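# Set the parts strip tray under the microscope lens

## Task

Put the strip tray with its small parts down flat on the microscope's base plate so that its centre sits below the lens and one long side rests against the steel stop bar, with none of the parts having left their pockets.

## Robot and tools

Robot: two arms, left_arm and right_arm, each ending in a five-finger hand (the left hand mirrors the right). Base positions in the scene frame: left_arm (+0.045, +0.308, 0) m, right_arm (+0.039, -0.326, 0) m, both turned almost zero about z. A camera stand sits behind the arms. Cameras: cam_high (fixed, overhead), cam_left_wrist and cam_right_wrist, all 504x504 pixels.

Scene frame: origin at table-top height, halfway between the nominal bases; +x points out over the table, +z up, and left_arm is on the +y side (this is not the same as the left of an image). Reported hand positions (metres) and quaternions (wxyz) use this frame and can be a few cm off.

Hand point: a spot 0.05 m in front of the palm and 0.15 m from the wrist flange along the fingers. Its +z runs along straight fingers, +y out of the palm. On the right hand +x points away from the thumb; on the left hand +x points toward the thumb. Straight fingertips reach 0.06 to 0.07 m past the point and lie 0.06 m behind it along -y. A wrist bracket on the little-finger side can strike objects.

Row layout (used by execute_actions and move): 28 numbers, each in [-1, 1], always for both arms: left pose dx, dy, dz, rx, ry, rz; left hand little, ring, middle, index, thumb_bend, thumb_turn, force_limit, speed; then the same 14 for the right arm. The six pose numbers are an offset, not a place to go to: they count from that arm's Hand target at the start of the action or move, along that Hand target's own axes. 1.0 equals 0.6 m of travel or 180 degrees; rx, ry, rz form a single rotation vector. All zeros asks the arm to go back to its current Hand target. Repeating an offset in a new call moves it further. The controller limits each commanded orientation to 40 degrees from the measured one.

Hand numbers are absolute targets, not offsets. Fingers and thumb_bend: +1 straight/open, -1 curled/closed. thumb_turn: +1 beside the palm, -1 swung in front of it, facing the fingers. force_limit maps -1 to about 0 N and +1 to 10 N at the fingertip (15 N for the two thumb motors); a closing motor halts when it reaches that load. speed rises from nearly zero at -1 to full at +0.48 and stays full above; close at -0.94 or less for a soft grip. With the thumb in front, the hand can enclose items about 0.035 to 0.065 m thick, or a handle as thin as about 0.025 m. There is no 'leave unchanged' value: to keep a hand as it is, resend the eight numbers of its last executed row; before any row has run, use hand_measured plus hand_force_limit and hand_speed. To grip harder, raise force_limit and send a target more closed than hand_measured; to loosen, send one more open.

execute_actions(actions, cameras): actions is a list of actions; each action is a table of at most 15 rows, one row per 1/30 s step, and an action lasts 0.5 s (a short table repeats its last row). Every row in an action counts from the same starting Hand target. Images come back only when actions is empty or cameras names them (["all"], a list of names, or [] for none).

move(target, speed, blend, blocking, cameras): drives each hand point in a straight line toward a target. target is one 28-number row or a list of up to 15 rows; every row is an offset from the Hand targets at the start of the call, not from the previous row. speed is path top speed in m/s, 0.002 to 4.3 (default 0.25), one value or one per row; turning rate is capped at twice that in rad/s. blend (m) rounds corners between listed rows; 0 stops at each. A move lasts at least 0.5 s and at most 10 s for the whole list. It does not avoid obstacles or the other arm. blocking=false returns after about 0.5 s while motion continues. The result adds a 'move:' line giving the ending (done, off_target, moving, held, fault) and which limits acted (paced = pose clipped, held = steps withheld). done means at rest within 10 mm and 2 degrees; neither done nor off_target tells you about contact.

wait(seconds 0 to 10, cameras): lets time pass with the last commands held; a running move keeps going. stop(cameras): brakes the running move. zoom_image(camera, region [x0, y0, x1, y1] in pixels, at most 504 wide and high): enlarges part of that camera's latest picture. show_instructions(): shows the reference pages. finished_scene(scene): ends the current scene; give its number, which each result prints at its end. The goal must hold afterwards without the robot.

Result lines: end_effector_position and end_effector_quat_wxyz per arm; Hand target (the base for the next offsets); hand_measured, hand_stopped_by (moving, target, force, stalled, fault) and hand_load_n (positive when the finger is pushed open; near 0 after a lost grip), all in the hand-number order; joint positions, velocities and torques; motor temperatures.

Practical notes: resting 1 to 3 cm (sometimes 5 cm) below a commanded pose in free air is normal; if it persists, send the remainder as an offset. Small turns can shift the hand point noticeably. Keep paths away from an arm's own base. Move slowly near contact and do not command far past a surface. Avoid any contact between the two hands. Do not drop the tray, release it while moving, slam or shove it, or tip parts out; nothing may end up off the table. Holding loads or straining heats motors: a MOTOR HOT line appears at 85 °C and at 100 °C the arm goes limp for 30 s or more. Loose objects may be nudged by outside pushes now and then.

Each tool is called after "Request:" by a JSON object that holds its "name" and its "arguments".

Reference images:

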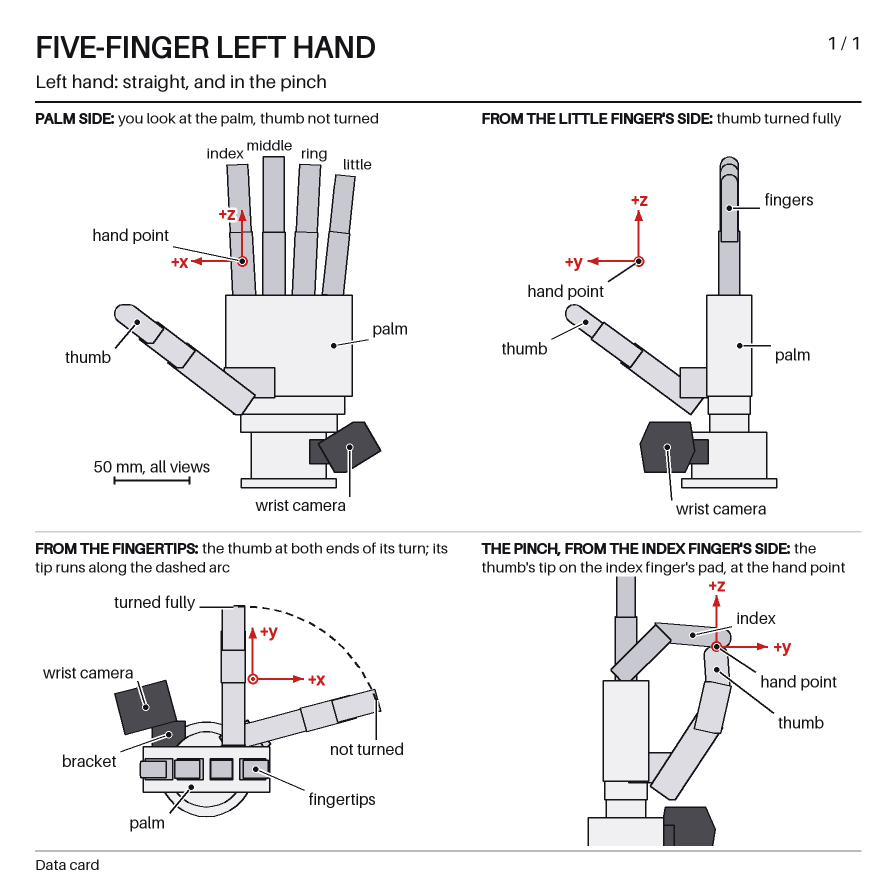

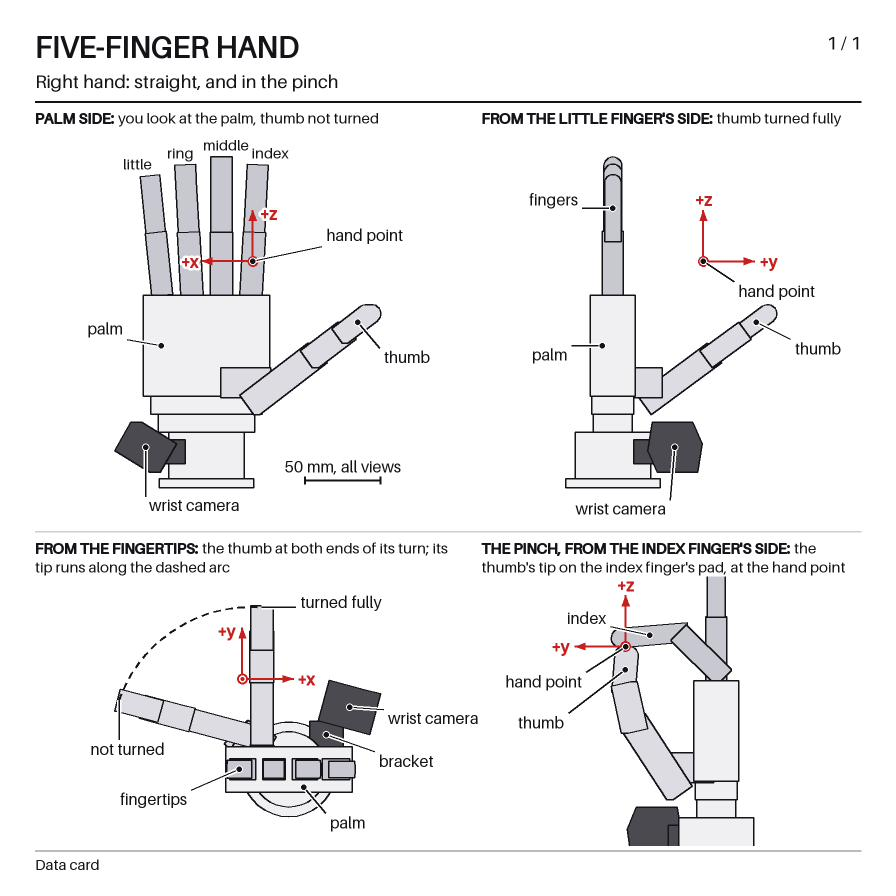

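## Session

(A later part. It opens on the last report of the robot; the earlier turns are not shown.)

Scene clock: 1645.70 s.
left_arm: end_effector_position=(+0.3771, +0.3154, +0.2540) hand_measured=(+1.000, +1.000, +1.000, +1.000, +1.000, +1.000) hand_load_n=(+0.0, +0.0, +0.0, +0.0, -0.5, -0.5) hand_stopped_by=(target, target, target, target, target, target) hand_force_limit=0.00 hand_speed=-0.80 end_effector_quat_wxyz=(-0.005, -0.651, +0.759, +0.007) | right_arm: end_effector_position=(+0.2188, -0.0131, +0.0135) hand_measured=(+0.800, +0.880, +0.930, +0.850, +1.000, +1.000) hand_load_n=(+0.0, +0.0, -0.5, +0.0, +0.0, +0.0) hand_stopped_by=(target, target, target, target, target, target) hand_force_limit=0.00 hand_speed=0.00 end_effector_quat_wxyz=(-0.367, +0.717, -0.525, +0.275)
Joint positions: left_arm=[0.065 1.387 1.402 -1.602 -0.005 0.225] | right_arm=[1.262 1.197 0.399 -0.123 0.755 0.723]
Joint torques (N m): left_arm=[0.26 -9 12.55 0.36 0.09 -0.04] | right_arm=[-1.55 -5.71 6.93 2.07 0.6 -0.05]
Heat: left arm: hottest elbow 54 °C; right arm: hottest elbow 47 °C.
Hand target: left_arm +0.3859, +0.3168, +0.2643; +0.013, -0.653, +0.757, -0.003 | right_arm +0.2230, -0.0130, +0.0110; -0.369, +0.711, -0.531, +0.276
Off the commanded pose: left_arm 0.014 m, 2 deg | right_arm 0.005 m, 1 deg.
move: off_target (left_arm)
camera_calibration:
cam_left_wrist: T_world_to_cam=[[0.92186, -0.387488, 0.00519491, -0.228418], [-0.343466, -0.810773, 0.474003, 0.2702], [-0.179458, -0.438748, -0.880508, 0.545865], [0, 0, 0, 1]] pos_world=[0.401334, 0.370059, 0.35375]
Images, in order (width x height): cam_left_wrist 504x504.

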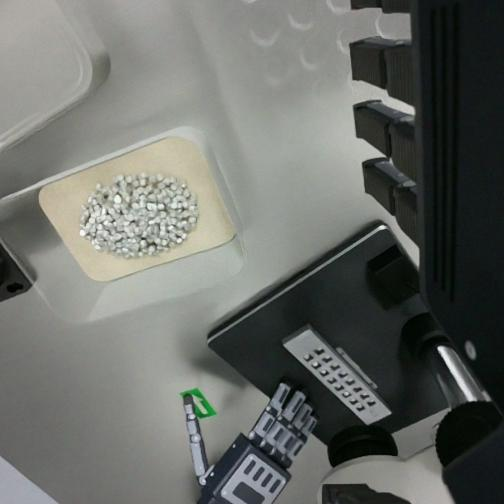

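Request:
{"name": "move", "arguments": {"target": [0,0,0,0,0,0,1,1,1,1,1,1,0,-0.8,0.0466,-0.0004,0.0005,0,0,0,0.8,0.88,0.93,0.85,1,1,0,0], "speed": 0.08, "cameras": ["cam_left_wrist"]}}

Request:
{"name": "zoom_image", "arguments": {"camera": "cam_left_wrist", "region": [270, 310, 410, 450]}}

Scene clock: 1666.17 s.
left_arm: end_effector_position=(+0.3771, +0.3154, +0.2540) hand_measured=(+1.000, +1.000, +1.000, +1.000, +1.000, +1.000) hand_load_n=(+0.0, +0.0, +0.0, +0.0, +0.0, +0.0) hand_stopped_by=(target, target, target, target, target, target) hand_force_limit=0.00 hand_speed=-0.80 end_effector_quat_wxyz=(-0.005, -0.651, +0.759, +0.007) | right_arm: end_effector_position=(+0.2277, -0.0326, +0.0126) hand_measured=(+0.800, +0.880, +0.930, +0.850, +1.000, +1.000) hand_load_n=(+0.0, +0.0, +0.0, +2.0, +0.0, +0.0) hand_stopped_by=(target, target, target, target, target, target) hand_force_limit=0.00 hand_speed=0.00 end_effector_quat_wxyz=(-0.372, +0.711, -0.532, +0.271)
Joint positions: left_arm=[0.065 1.387 1.402 -1.602 -0.005 0.225] | right_arm=[1.204 1.14 0.345 -0.08 0.719 0.68]
Joint torques (N m): left_arm=[0.26 -8.94 12.55 0.38 0.08 -0.04] | right_arm=[-1.49 -6.89 6.16 1.63 0.37 -0.18]
Heat: left arm: hottest elbow 54 °C; right arm: hottest elbow 46 °C.
Hand target: left_arm +0.3859, +0.3168, +0.2643; +0.013, -0.653, +0.757, -0.003 | right_arm +0.2313, -0.0397, +0.0110; -0.369, +0.711, -0.531, +0.276
Off the commanded pose: left_arm 0.014 m, 2 deg | right_arm 0.008 m, 1 deg.
move: off_target (left_arm)
camera_calibration:
cam_left_wrist: T_world_to_cam=[[0.92186, -0.387488, 0.00519491, -0.228418], [-0.343466, -0.810773, 0.474003, 0.2702], [-0.179458, -0.438748, -0.880508, 0.545865], [0, 0, 0, 1]] pos_world=[0.401334, 0.370059, 0.35375]
Images, in order (width x height): cam_left_wrist 504x504.

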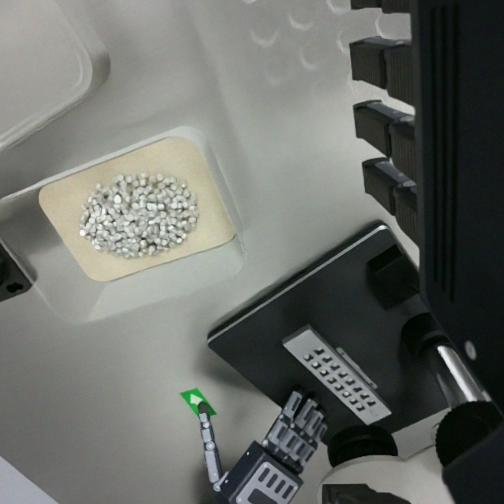

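Scaled by 3.600 from the camera's 504x504 image, which has a finer 720x720 frame.

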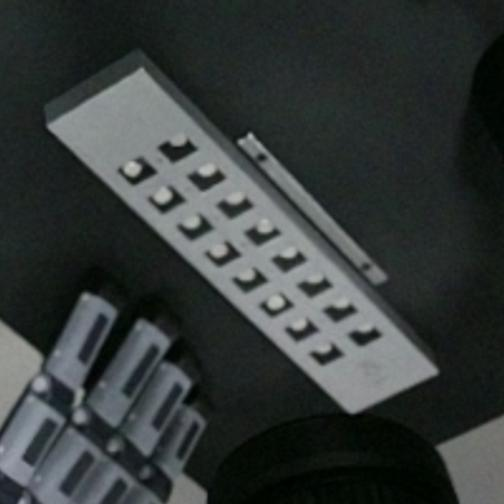

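Request:
{"name": "move", "arguments": {"target": [0,0,0,0,0,0,1,1,1,1,1,1,0,-0.8,-0.0006,-0.0288,0.0368,0,0,0,0.8,0.88,0.93,0.85,1,1,0,0], "speed": 0.05, "cameras": ["cam_left_wrist"]}}

Request:
{"name": "zoom_image", "arguments": {"camera": "cam_left_wrist", "region": [270, 310, 410, 450]}}

Scene clock: 1680.07 s.
left_arm: end_effector_position=(+0.3771, +0.3154, +0.2540) hand_measured=(+1.000, +1.000, +1.000, +1.000, +1.000, +1.000) hand_load_n=(+0.0, +0.0, +0.0, +0.0, +0.0, +0.0) hand_stopped_by=(target, target, target, target, target, target) hand_force_limit=0.00 hand_speed=-0.80 end_effector_quat_wxyz=(-0.005, -0.651, +0.759, +0.007) | right_arm: end_effector_position=(+0.2485, -0.0347, +0.0122) hand_measured=(+0.800, +0.880, +0.930, +0.850, +1.000, +1.000) hand_load_n=(+0.0, +0.0, +0.0, +1.5, +0.0, +0.0) hand_stopped_by=(target, target, target, target, target, target) hand_force_limit=0.00 hand_speed=0.00 end_effector_quat_wxyz=(-0.373, +0.711, -0.532, +0.270)
Joint positions: left_arm=[0.065 1.387 1.402 -1.602 -0.005 0.225] | right_arm=[1.119 1.16 0.345 -0.003 0.661 0.596]
Joint torques (N m): left_arm=[0.32 -9 12.55 0.38 0.08 -0.04] | right_arm=[-1.96 -3.84 9.05 1.73 0.27 -0.19]
Heat: left arm: hottest elbow 54 °C; right arm: hottest elbow 45 °C.
Hand target: left_arm +0.3859, +0.3168, +0.2643; +0.013, -0.653, +0.757, -0.003 | right_arm +0.2580, -0.0314, +0.0125; -0.369, +0.711, -0.531, +0.276
Off the commanded pose: left_arm 0.014 m, 2 deg | right_arm 0.010 m, 1 deg.
move: off_target (left_arm)
camera_calibration:
cam_left_wrist: T_world_to_cam=[[0.92186, -0.387488, 0.00519491, -0.228418], [-0.343466, -0.810773, 0.474003, 0.2702], [-0.179458, -0.438748, -0.880508, 0.545865], [0, 0, 0, 1]] pos_world=[0.401334, 0.370059, 0.35375]
Images, in order (width x height): cam_left_wrist 504x504.

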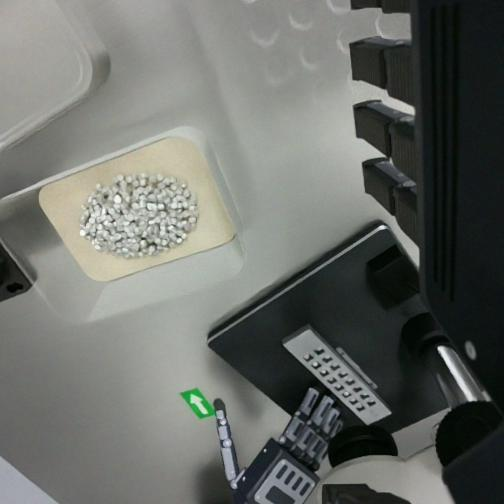

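Scaled by 3.600 from the camera's 504x504 image, which has a finer 720x720 frame.

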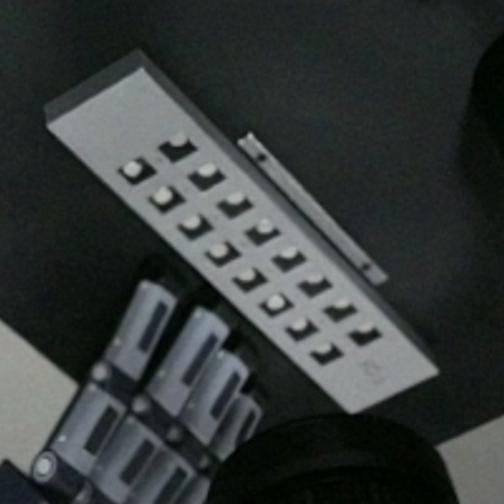

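Request:
{"name": "move", "arguments": {"target": [0,0,0,0,0,0,1,1,1,1,1,1,0,-0.8,-0.0168,-0.0055,0.0079,0,0,0,0.8,0.88,0.93,0.85,1,1,0,0], "speed": 0.05, "cameras": ["cam_left_wrist"]}}

Request:
{"name": "zoom_image", "arguments": {"camera": "cam_left_wrist", "region": [270, 310, 410, 450]}}

Scene clock: 1697.43 s.
left_arm: end_effector_position=(+0.3771, +0.3154, +0.2540) hand_measured=(+1.000, +1.000, +1.000, +1.000, +1.000, +1.000) hand_load_n=(+0.0, +0.0, +0.0, -0.5, +0.0, +0.0) hand_stopped_by=(target, target, target, target, target, target) hand_force_limit=0.00 hand_speed=-0.80 end_effector_quat_wxyz=(-0.005, -0.651, +0.759, +0.007) | right_arm: end_effector_position=(+0.2528, -0.0314, +0.0120) hand_measured=(+0.800, +0.880, +0.930, +0.850, +1.000, +1.000) hand_load_n=(+0.0, +0.0, -2.5, +3.5, +0.0, +0.0) hand_stopped_by=(target, target, target, target, target, target) hand_force_limit=0.00 hand_speed=0.00 end_effector_quat_wxyz=(-0.372, +0.709, -0.533, +0.276)
Joint positions: left_arm=[0.065 1.387 1.402 -1.602 -0.005 0.225] | right_arm=[1.119 1.183 0.359 0.003 0.675 0.596]
Joint torques (N m): left_arm=[0.32 -9 12.55 0.36 0.08 -0.04] | right_arm=[-1.44 -3.43 10.15 1.63 0.29 -0.11]
Heat: left arm: hottest elbow 54 °C; right arm: hottest elbow 45 °C.
Hand target: left_arm +0.3859, +0.3168, +0.2643; +0.013, -0.653, +0.757, -0.003 | right_arm +0.2607, -0.0201, +0.0125; -0.369, +0.711, -0.531, +0.276
Off the commanded pose: left_arm 0.014 m, 2 deg | right_arm 0.014 m, 0 deg.
move: off_target (left_arm, right_arm)
camera_calibration:
cam_left_wrist: T_world_to_cam=[[0.92186, -0.387488, 0.00519491, -0.228418], [-0.343466, -0.810773, 0.474003, 0.2702], [-0.179458, -0.438748, -0.880508, 0.545865], [0, 0, 0, 1]] pos_world=[0.401334, 0.370059, 0.35375]
Images, in order (width x height): cam_left_wrist 504x504.

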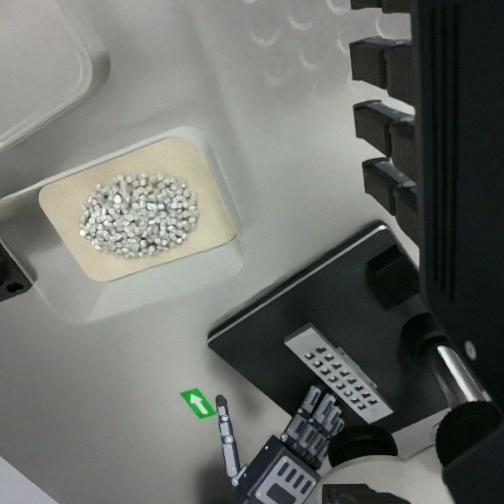

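Scaled by 3.600 from the camera's 504x504 image, which has a finer 720x720 frame.

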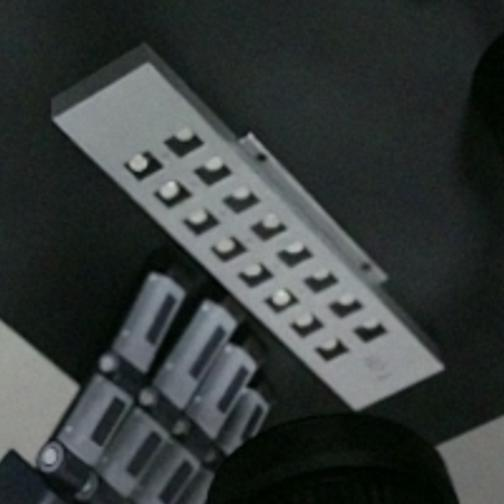

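Request:
{"name": "zoom_image", "arguments": {"camera": "cam_left_wrist", "region": [325, 335, 395, 405]}}

Scaled by 7.200 from the camera's 504x504 image, which has a finer 720x720 frame.

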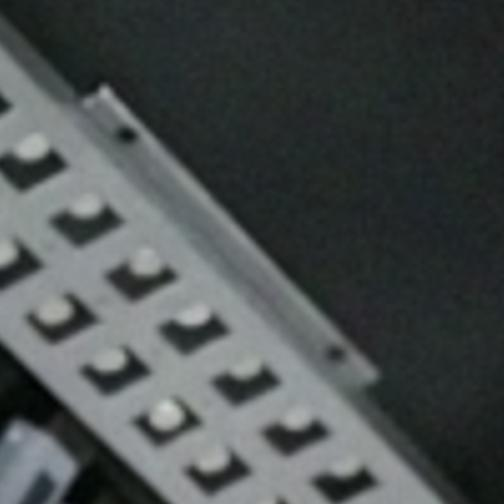

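Request:
{"name": "move", "arguments": {"target": [0,0,0,0,0,0,1,1,1,1,1,1,0,-0.8,0,-0.0040,0.0068,0,0,0,0.8,0.88,0.93,0.85,1,1,0,0], "speed": 0.04, "cameras": ["cam_left_wrist","cam_high"]}}

Request:
{"name": "zoom_image", "arguments": {"camera": "cam_left_wrist", "region": [270, 310, 410, 450]}}

Request:
{"name": "zoom_image", "arguments": {"camera": "cam_high", "region": [220, 185, 270, 235]}}

Scene clock: 1736.77 s.
left_arm: end_effector_position=(+0.3771, +0.3154, +0.2540) hand_measured=(+1.000, +1.000, +1.000, +1.000, +1.000, +1.000) hand_load_n=(+0.0, +0.0, +0.0, +0.0, +0.0, +0.0) hand_stopped_by=(target, target, target, target, target, target) hand_force_limit=0.00 hand_speed=-0.80 end_effector_quat_wxyz=(-0.005, -0.651, +0.759, +0.007) | right_arm: end_effector_position=(+0.2531, -0.0316, +0.0118) hand_measured=(+0.800, +0.880, +0.930, +0.850, +1.000, +1.000) hand_load_n=(+0.0, +0.0, -3.0, +3.0, +0.0, +0.0) hand_stopped_by=(target, target, target, target, target, target) hand_force_limit=0.00 hand_speed=0.00 end_effector_quat_wxyz=(-0.371, +0.709, -0.532, +0.277)
Joint positions: left_arm=[0.065 1.387 1.402 -1.602 -0.005 0.225] | right_arm=[1.119 1.185 0.359 0.005 0.677 0.595]
Joint torques (N m): left_arm=[0.26 -8.94 12.55 0.38 0.09 -0.04] | right_arm=[-2.02 -2.2 10.61 2.03 0.08 -0.25]
Heat: left arm: hottest elbow 54 °C; right arm: hottest elbow 45 °C.
Hand target: left_arm +0.3859, +0.3168, +0.2643; +0.013, -0.653, +0.757, -0.003 | right_arm +0.2653, -0.0188, +0.0121; -0.369, +0.711, -0.531, +0.276
Off the commanded pose: left_arm 0.014 m, 2 deg | right_arm 0.018 m, 0 deg.
move: off_target (left_arm, right_arm)
camera_calibration:
cam_left_wrist: T_world_to_cam=[[0.92186, -0.387488, 0.00519491, -0.228418], [-0.343466, -0.810773, 0.474003, 0.2702], [-0.179458, -0.438748, -0.880508, 0.545865], [0, 0, 0, 1]] pos_world=[0.401334, 0.370059, 0.35375]
Images, in order (width x height): cam_high 504x504, cam_left_wrist 504x504.

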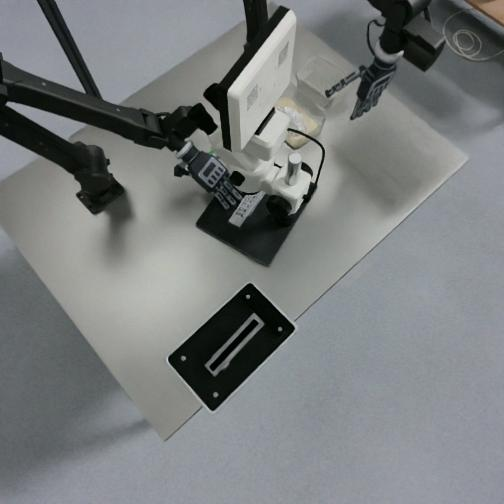

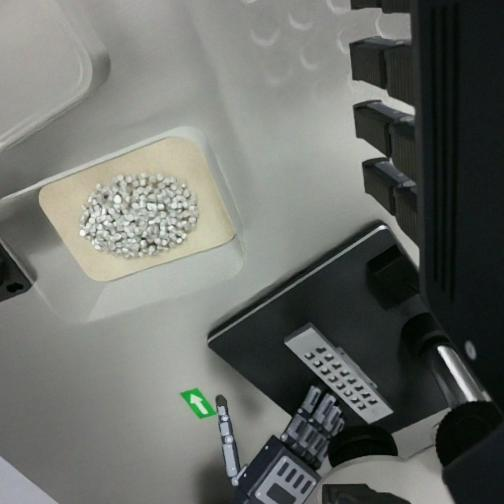

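Scaled by 3.600 from the camera's 504x504 image, which has a finer 720x720 frame.

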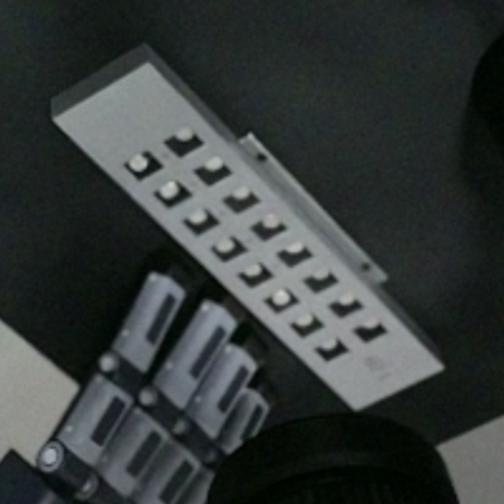

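Scaled by 10.080 from the camera's 504x504 image, which has a finer 720x720 frame.

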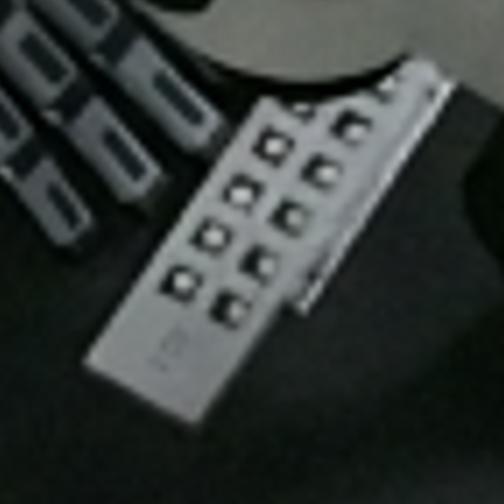

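Request:
{"name": "move", "arguments": {"target": [0,0,0,0,0,0,1,1,1,1,1,1,0,-0.8,0.0159,0.0626,-0.0894,0,0,0,0.8,0.88,0.93,0.85,1,1,0,0], "speed": 0.06, "cameras": ["cam_left_wrist"]}}

Request:
{"name": "zoom_image", "arguments": {"camera": "cam_left_wrist", "region": [270, 310, 410, 450]}}

Scene clock: 1757.37 s.
left_arm: end_effector_position=(+0.3771, +0.3154, +0.2540) hand_measured=(+1.000, +1.000, +1.000, +1.000, +1.000, +1.000) hand_load_n=(+0.0, +0.0, +0.0, +0.0, +0.0, +0.0) hand_stopped_by=(target, target, target, target, target, target) hand_force_limit=0.00 hand_speed=-0.80 end_effector_quat_wxyz=(-0.005, -0.651, +0.759, +0.007) | right_arm: end_effector_position=(+0.2095, -0.0430, +0.0125) hand_measured=(+0.800, +0.880, +0.930, +0.850, +1.000, +1.000) hand_load_n=(+0.0, +0.0, +0.0, +1.5, +0.0, +0.0) hand_stopped_by=(target, target, target, target, target, target) hand_force_limit=0.00 hand_speed=0.00 end_effector_quat_wxyz=(-0.370, +0.707, -0.537, +0.275)
Joint positions: left_arm=[0.065 1.387 1.402 -1.602 -0.005 0.225] | right_arm=[1.273 1.091 0.324 -0.165 0.773 0.766]
Joint torques (N m): left_arm=[0.32 -9 12.55 0.38 0.09 -0.04] | right_arm=[-0.44 -6.36 6.71 0.46 0.67 -0.02]
Heat: left arm: hottest elbow 54 °C; right arm: hottest elbow 45 °C.
Hand target: left_arm +0.3859, +0.3168, +0.2643; +0.013, -0.653, +0.757, -0.003 | right_arm +0.2051, -0.0465, +0.0121; -0.369, +0.711, -0.531, +0.276
Off the commanded pose: left_arm 0.014 m, 2 deg | right_arm 0.006 m, 1 deg.
move: off_target (left_arm)
camera_calibration:
cam_left_wrist: T_world_to_cam=[[0.92186, -0.387488, 0.00519491, -0.228418], [-0.343466, -0.810773, 0.474003, 0.2702], [-0.179458, -0.438748, -0.880508, 0.545865], [0, 0, 0, 1]] pos_world=[0.401334, 0.370059, 0.35375]
Images, in order (width x height): cam_left_wrist 504x504.

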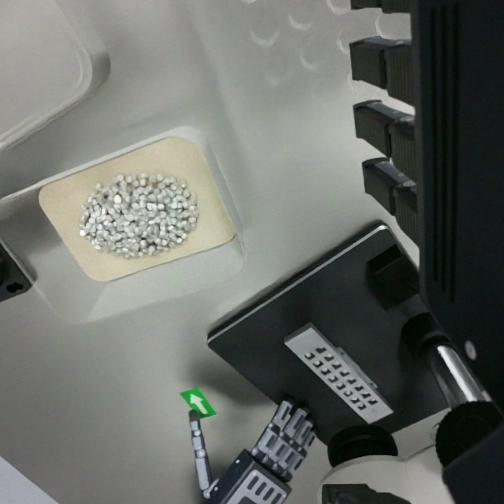

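Scaled by 3.600 from the camera's 504x504 image, which has a finer 720x720 frame.

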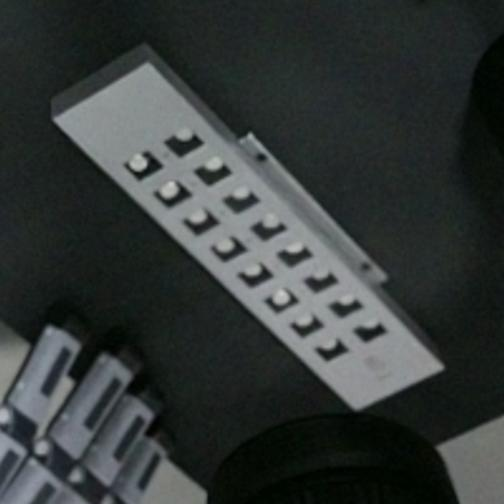

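Request:
{"name": "move", "arguments": {"target": [0,0,0,0,0,0,1,1,1,1,1,1,0,-0.8,0.0009,-0.0459,-0.0937,0,0,0,0.8,0.88,0.93,0.85,1,1,0,0], "speed": 0.12, "cameras": ["cam_left_wrist","cam_high"]}}

Request:
{"name": "zoom_image", "arguments": {"camera": "cam_left_wrist", "region": [270, 310, 410, 450]}}

Scene clock: 1765.47 s.
left_arm: end_effector_position=(+0.3771, +0.3154, +0.2540) hand_measured=(+1.000, +1.000, +1.000, +1.000, +1.000, +1.000) hand_load_n=(+0.0, +0.0, +0.0, +0.0, +0.0, +0.0) hand_stopped_by=(target, target, target, target, target, target) hand_force_limit=0.00 hand_speed=-0.80 end_effector_quat_wxyz=(-0.005, -0.651, +0.759, +0.007) | right_arm: end_effector_position=(+0.1753, -0.0786, +0.0396) hand_measured=(+0.800, +0.880, +0.930, +0.850, +1.000, +1.000) hand_load_n=(+0.0, +0.0, +0.0, +0.0, +0.0, +0.0) hand_stopped_by=(target, target, target, target, target, target) hand_force_limit=0.00 hand_speed=0.00 end_effector_quat_wxyz=(-0.341, +0.725, -0.525, +0.289)
Joint positions: left_arm=[0.065 1.387 1.402 -1.602 -0.005 0.225] | right_arm=[1.395 0.884 0.352 -0.577 0.835 0.903]
Joint torques (N m): left_arm=[0.32 -9 12.55 0.38 0.09 -0.04] | right_arm=[-0.5 -4.13 12.89 0.58 0.97 0.04]
Heat: left arm: hottest elbow 54 °C; right arm: hottest elbow 44 °C.
Hand target: left_arm +0.3859, +0.3168, +0.2643; +0.013, -0.653, +0.757, -0.003 | right_arm +0.1763, -0.0555, +0.0670; -0.369, +0.711, -0.531, +0.276
Off the commanded pose: left_arm 0.014 m, 2 deg | right_arm 0.036 m, 4 deg.
move: off_target (left_arm, right_arm)
camera_calibration:
cam_left_wrist: T_world_to_cam=[[0.92186, -0.387488, 0.00519491, -0.228418], [-0.343466, -0.810773, 0.474003, 0.2702], [-0.179458, -0.438748, -0.880508, 0.545865], [0, 0, 0, 1]] pos_world=[0.401334, 0.370059, 0.35375]
Images, in order (width x height): cam_high 504x504, cam_left_wrist 504x504.

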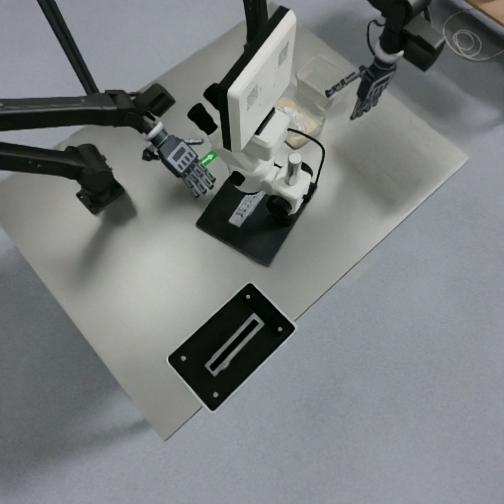

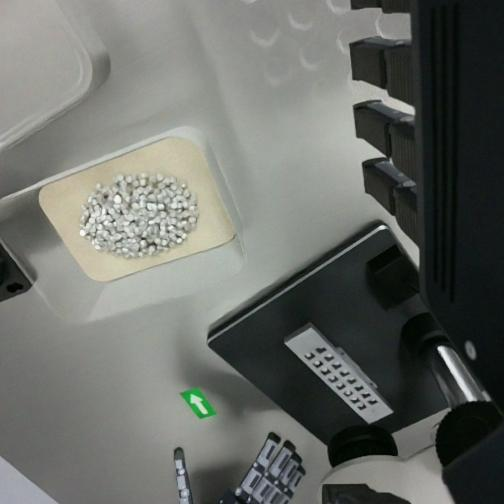

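Scaled by 3.600 from the camera's 504x504 image, which has a finer 720x720 frame.

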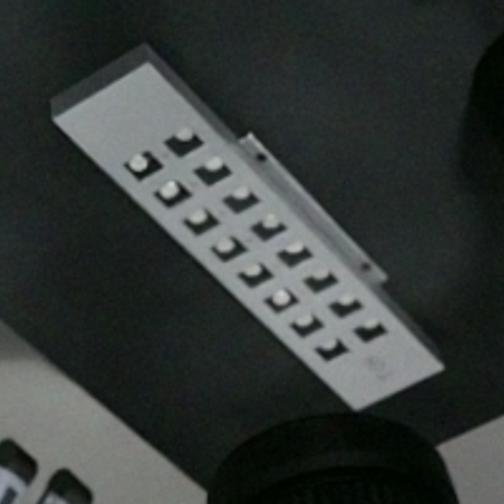

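Tray flush with the bar, centred, all parts in place.

Request:
{"name": "finished_scene", "arguments": {"scene": 3}}

The scene is finished: the task was done.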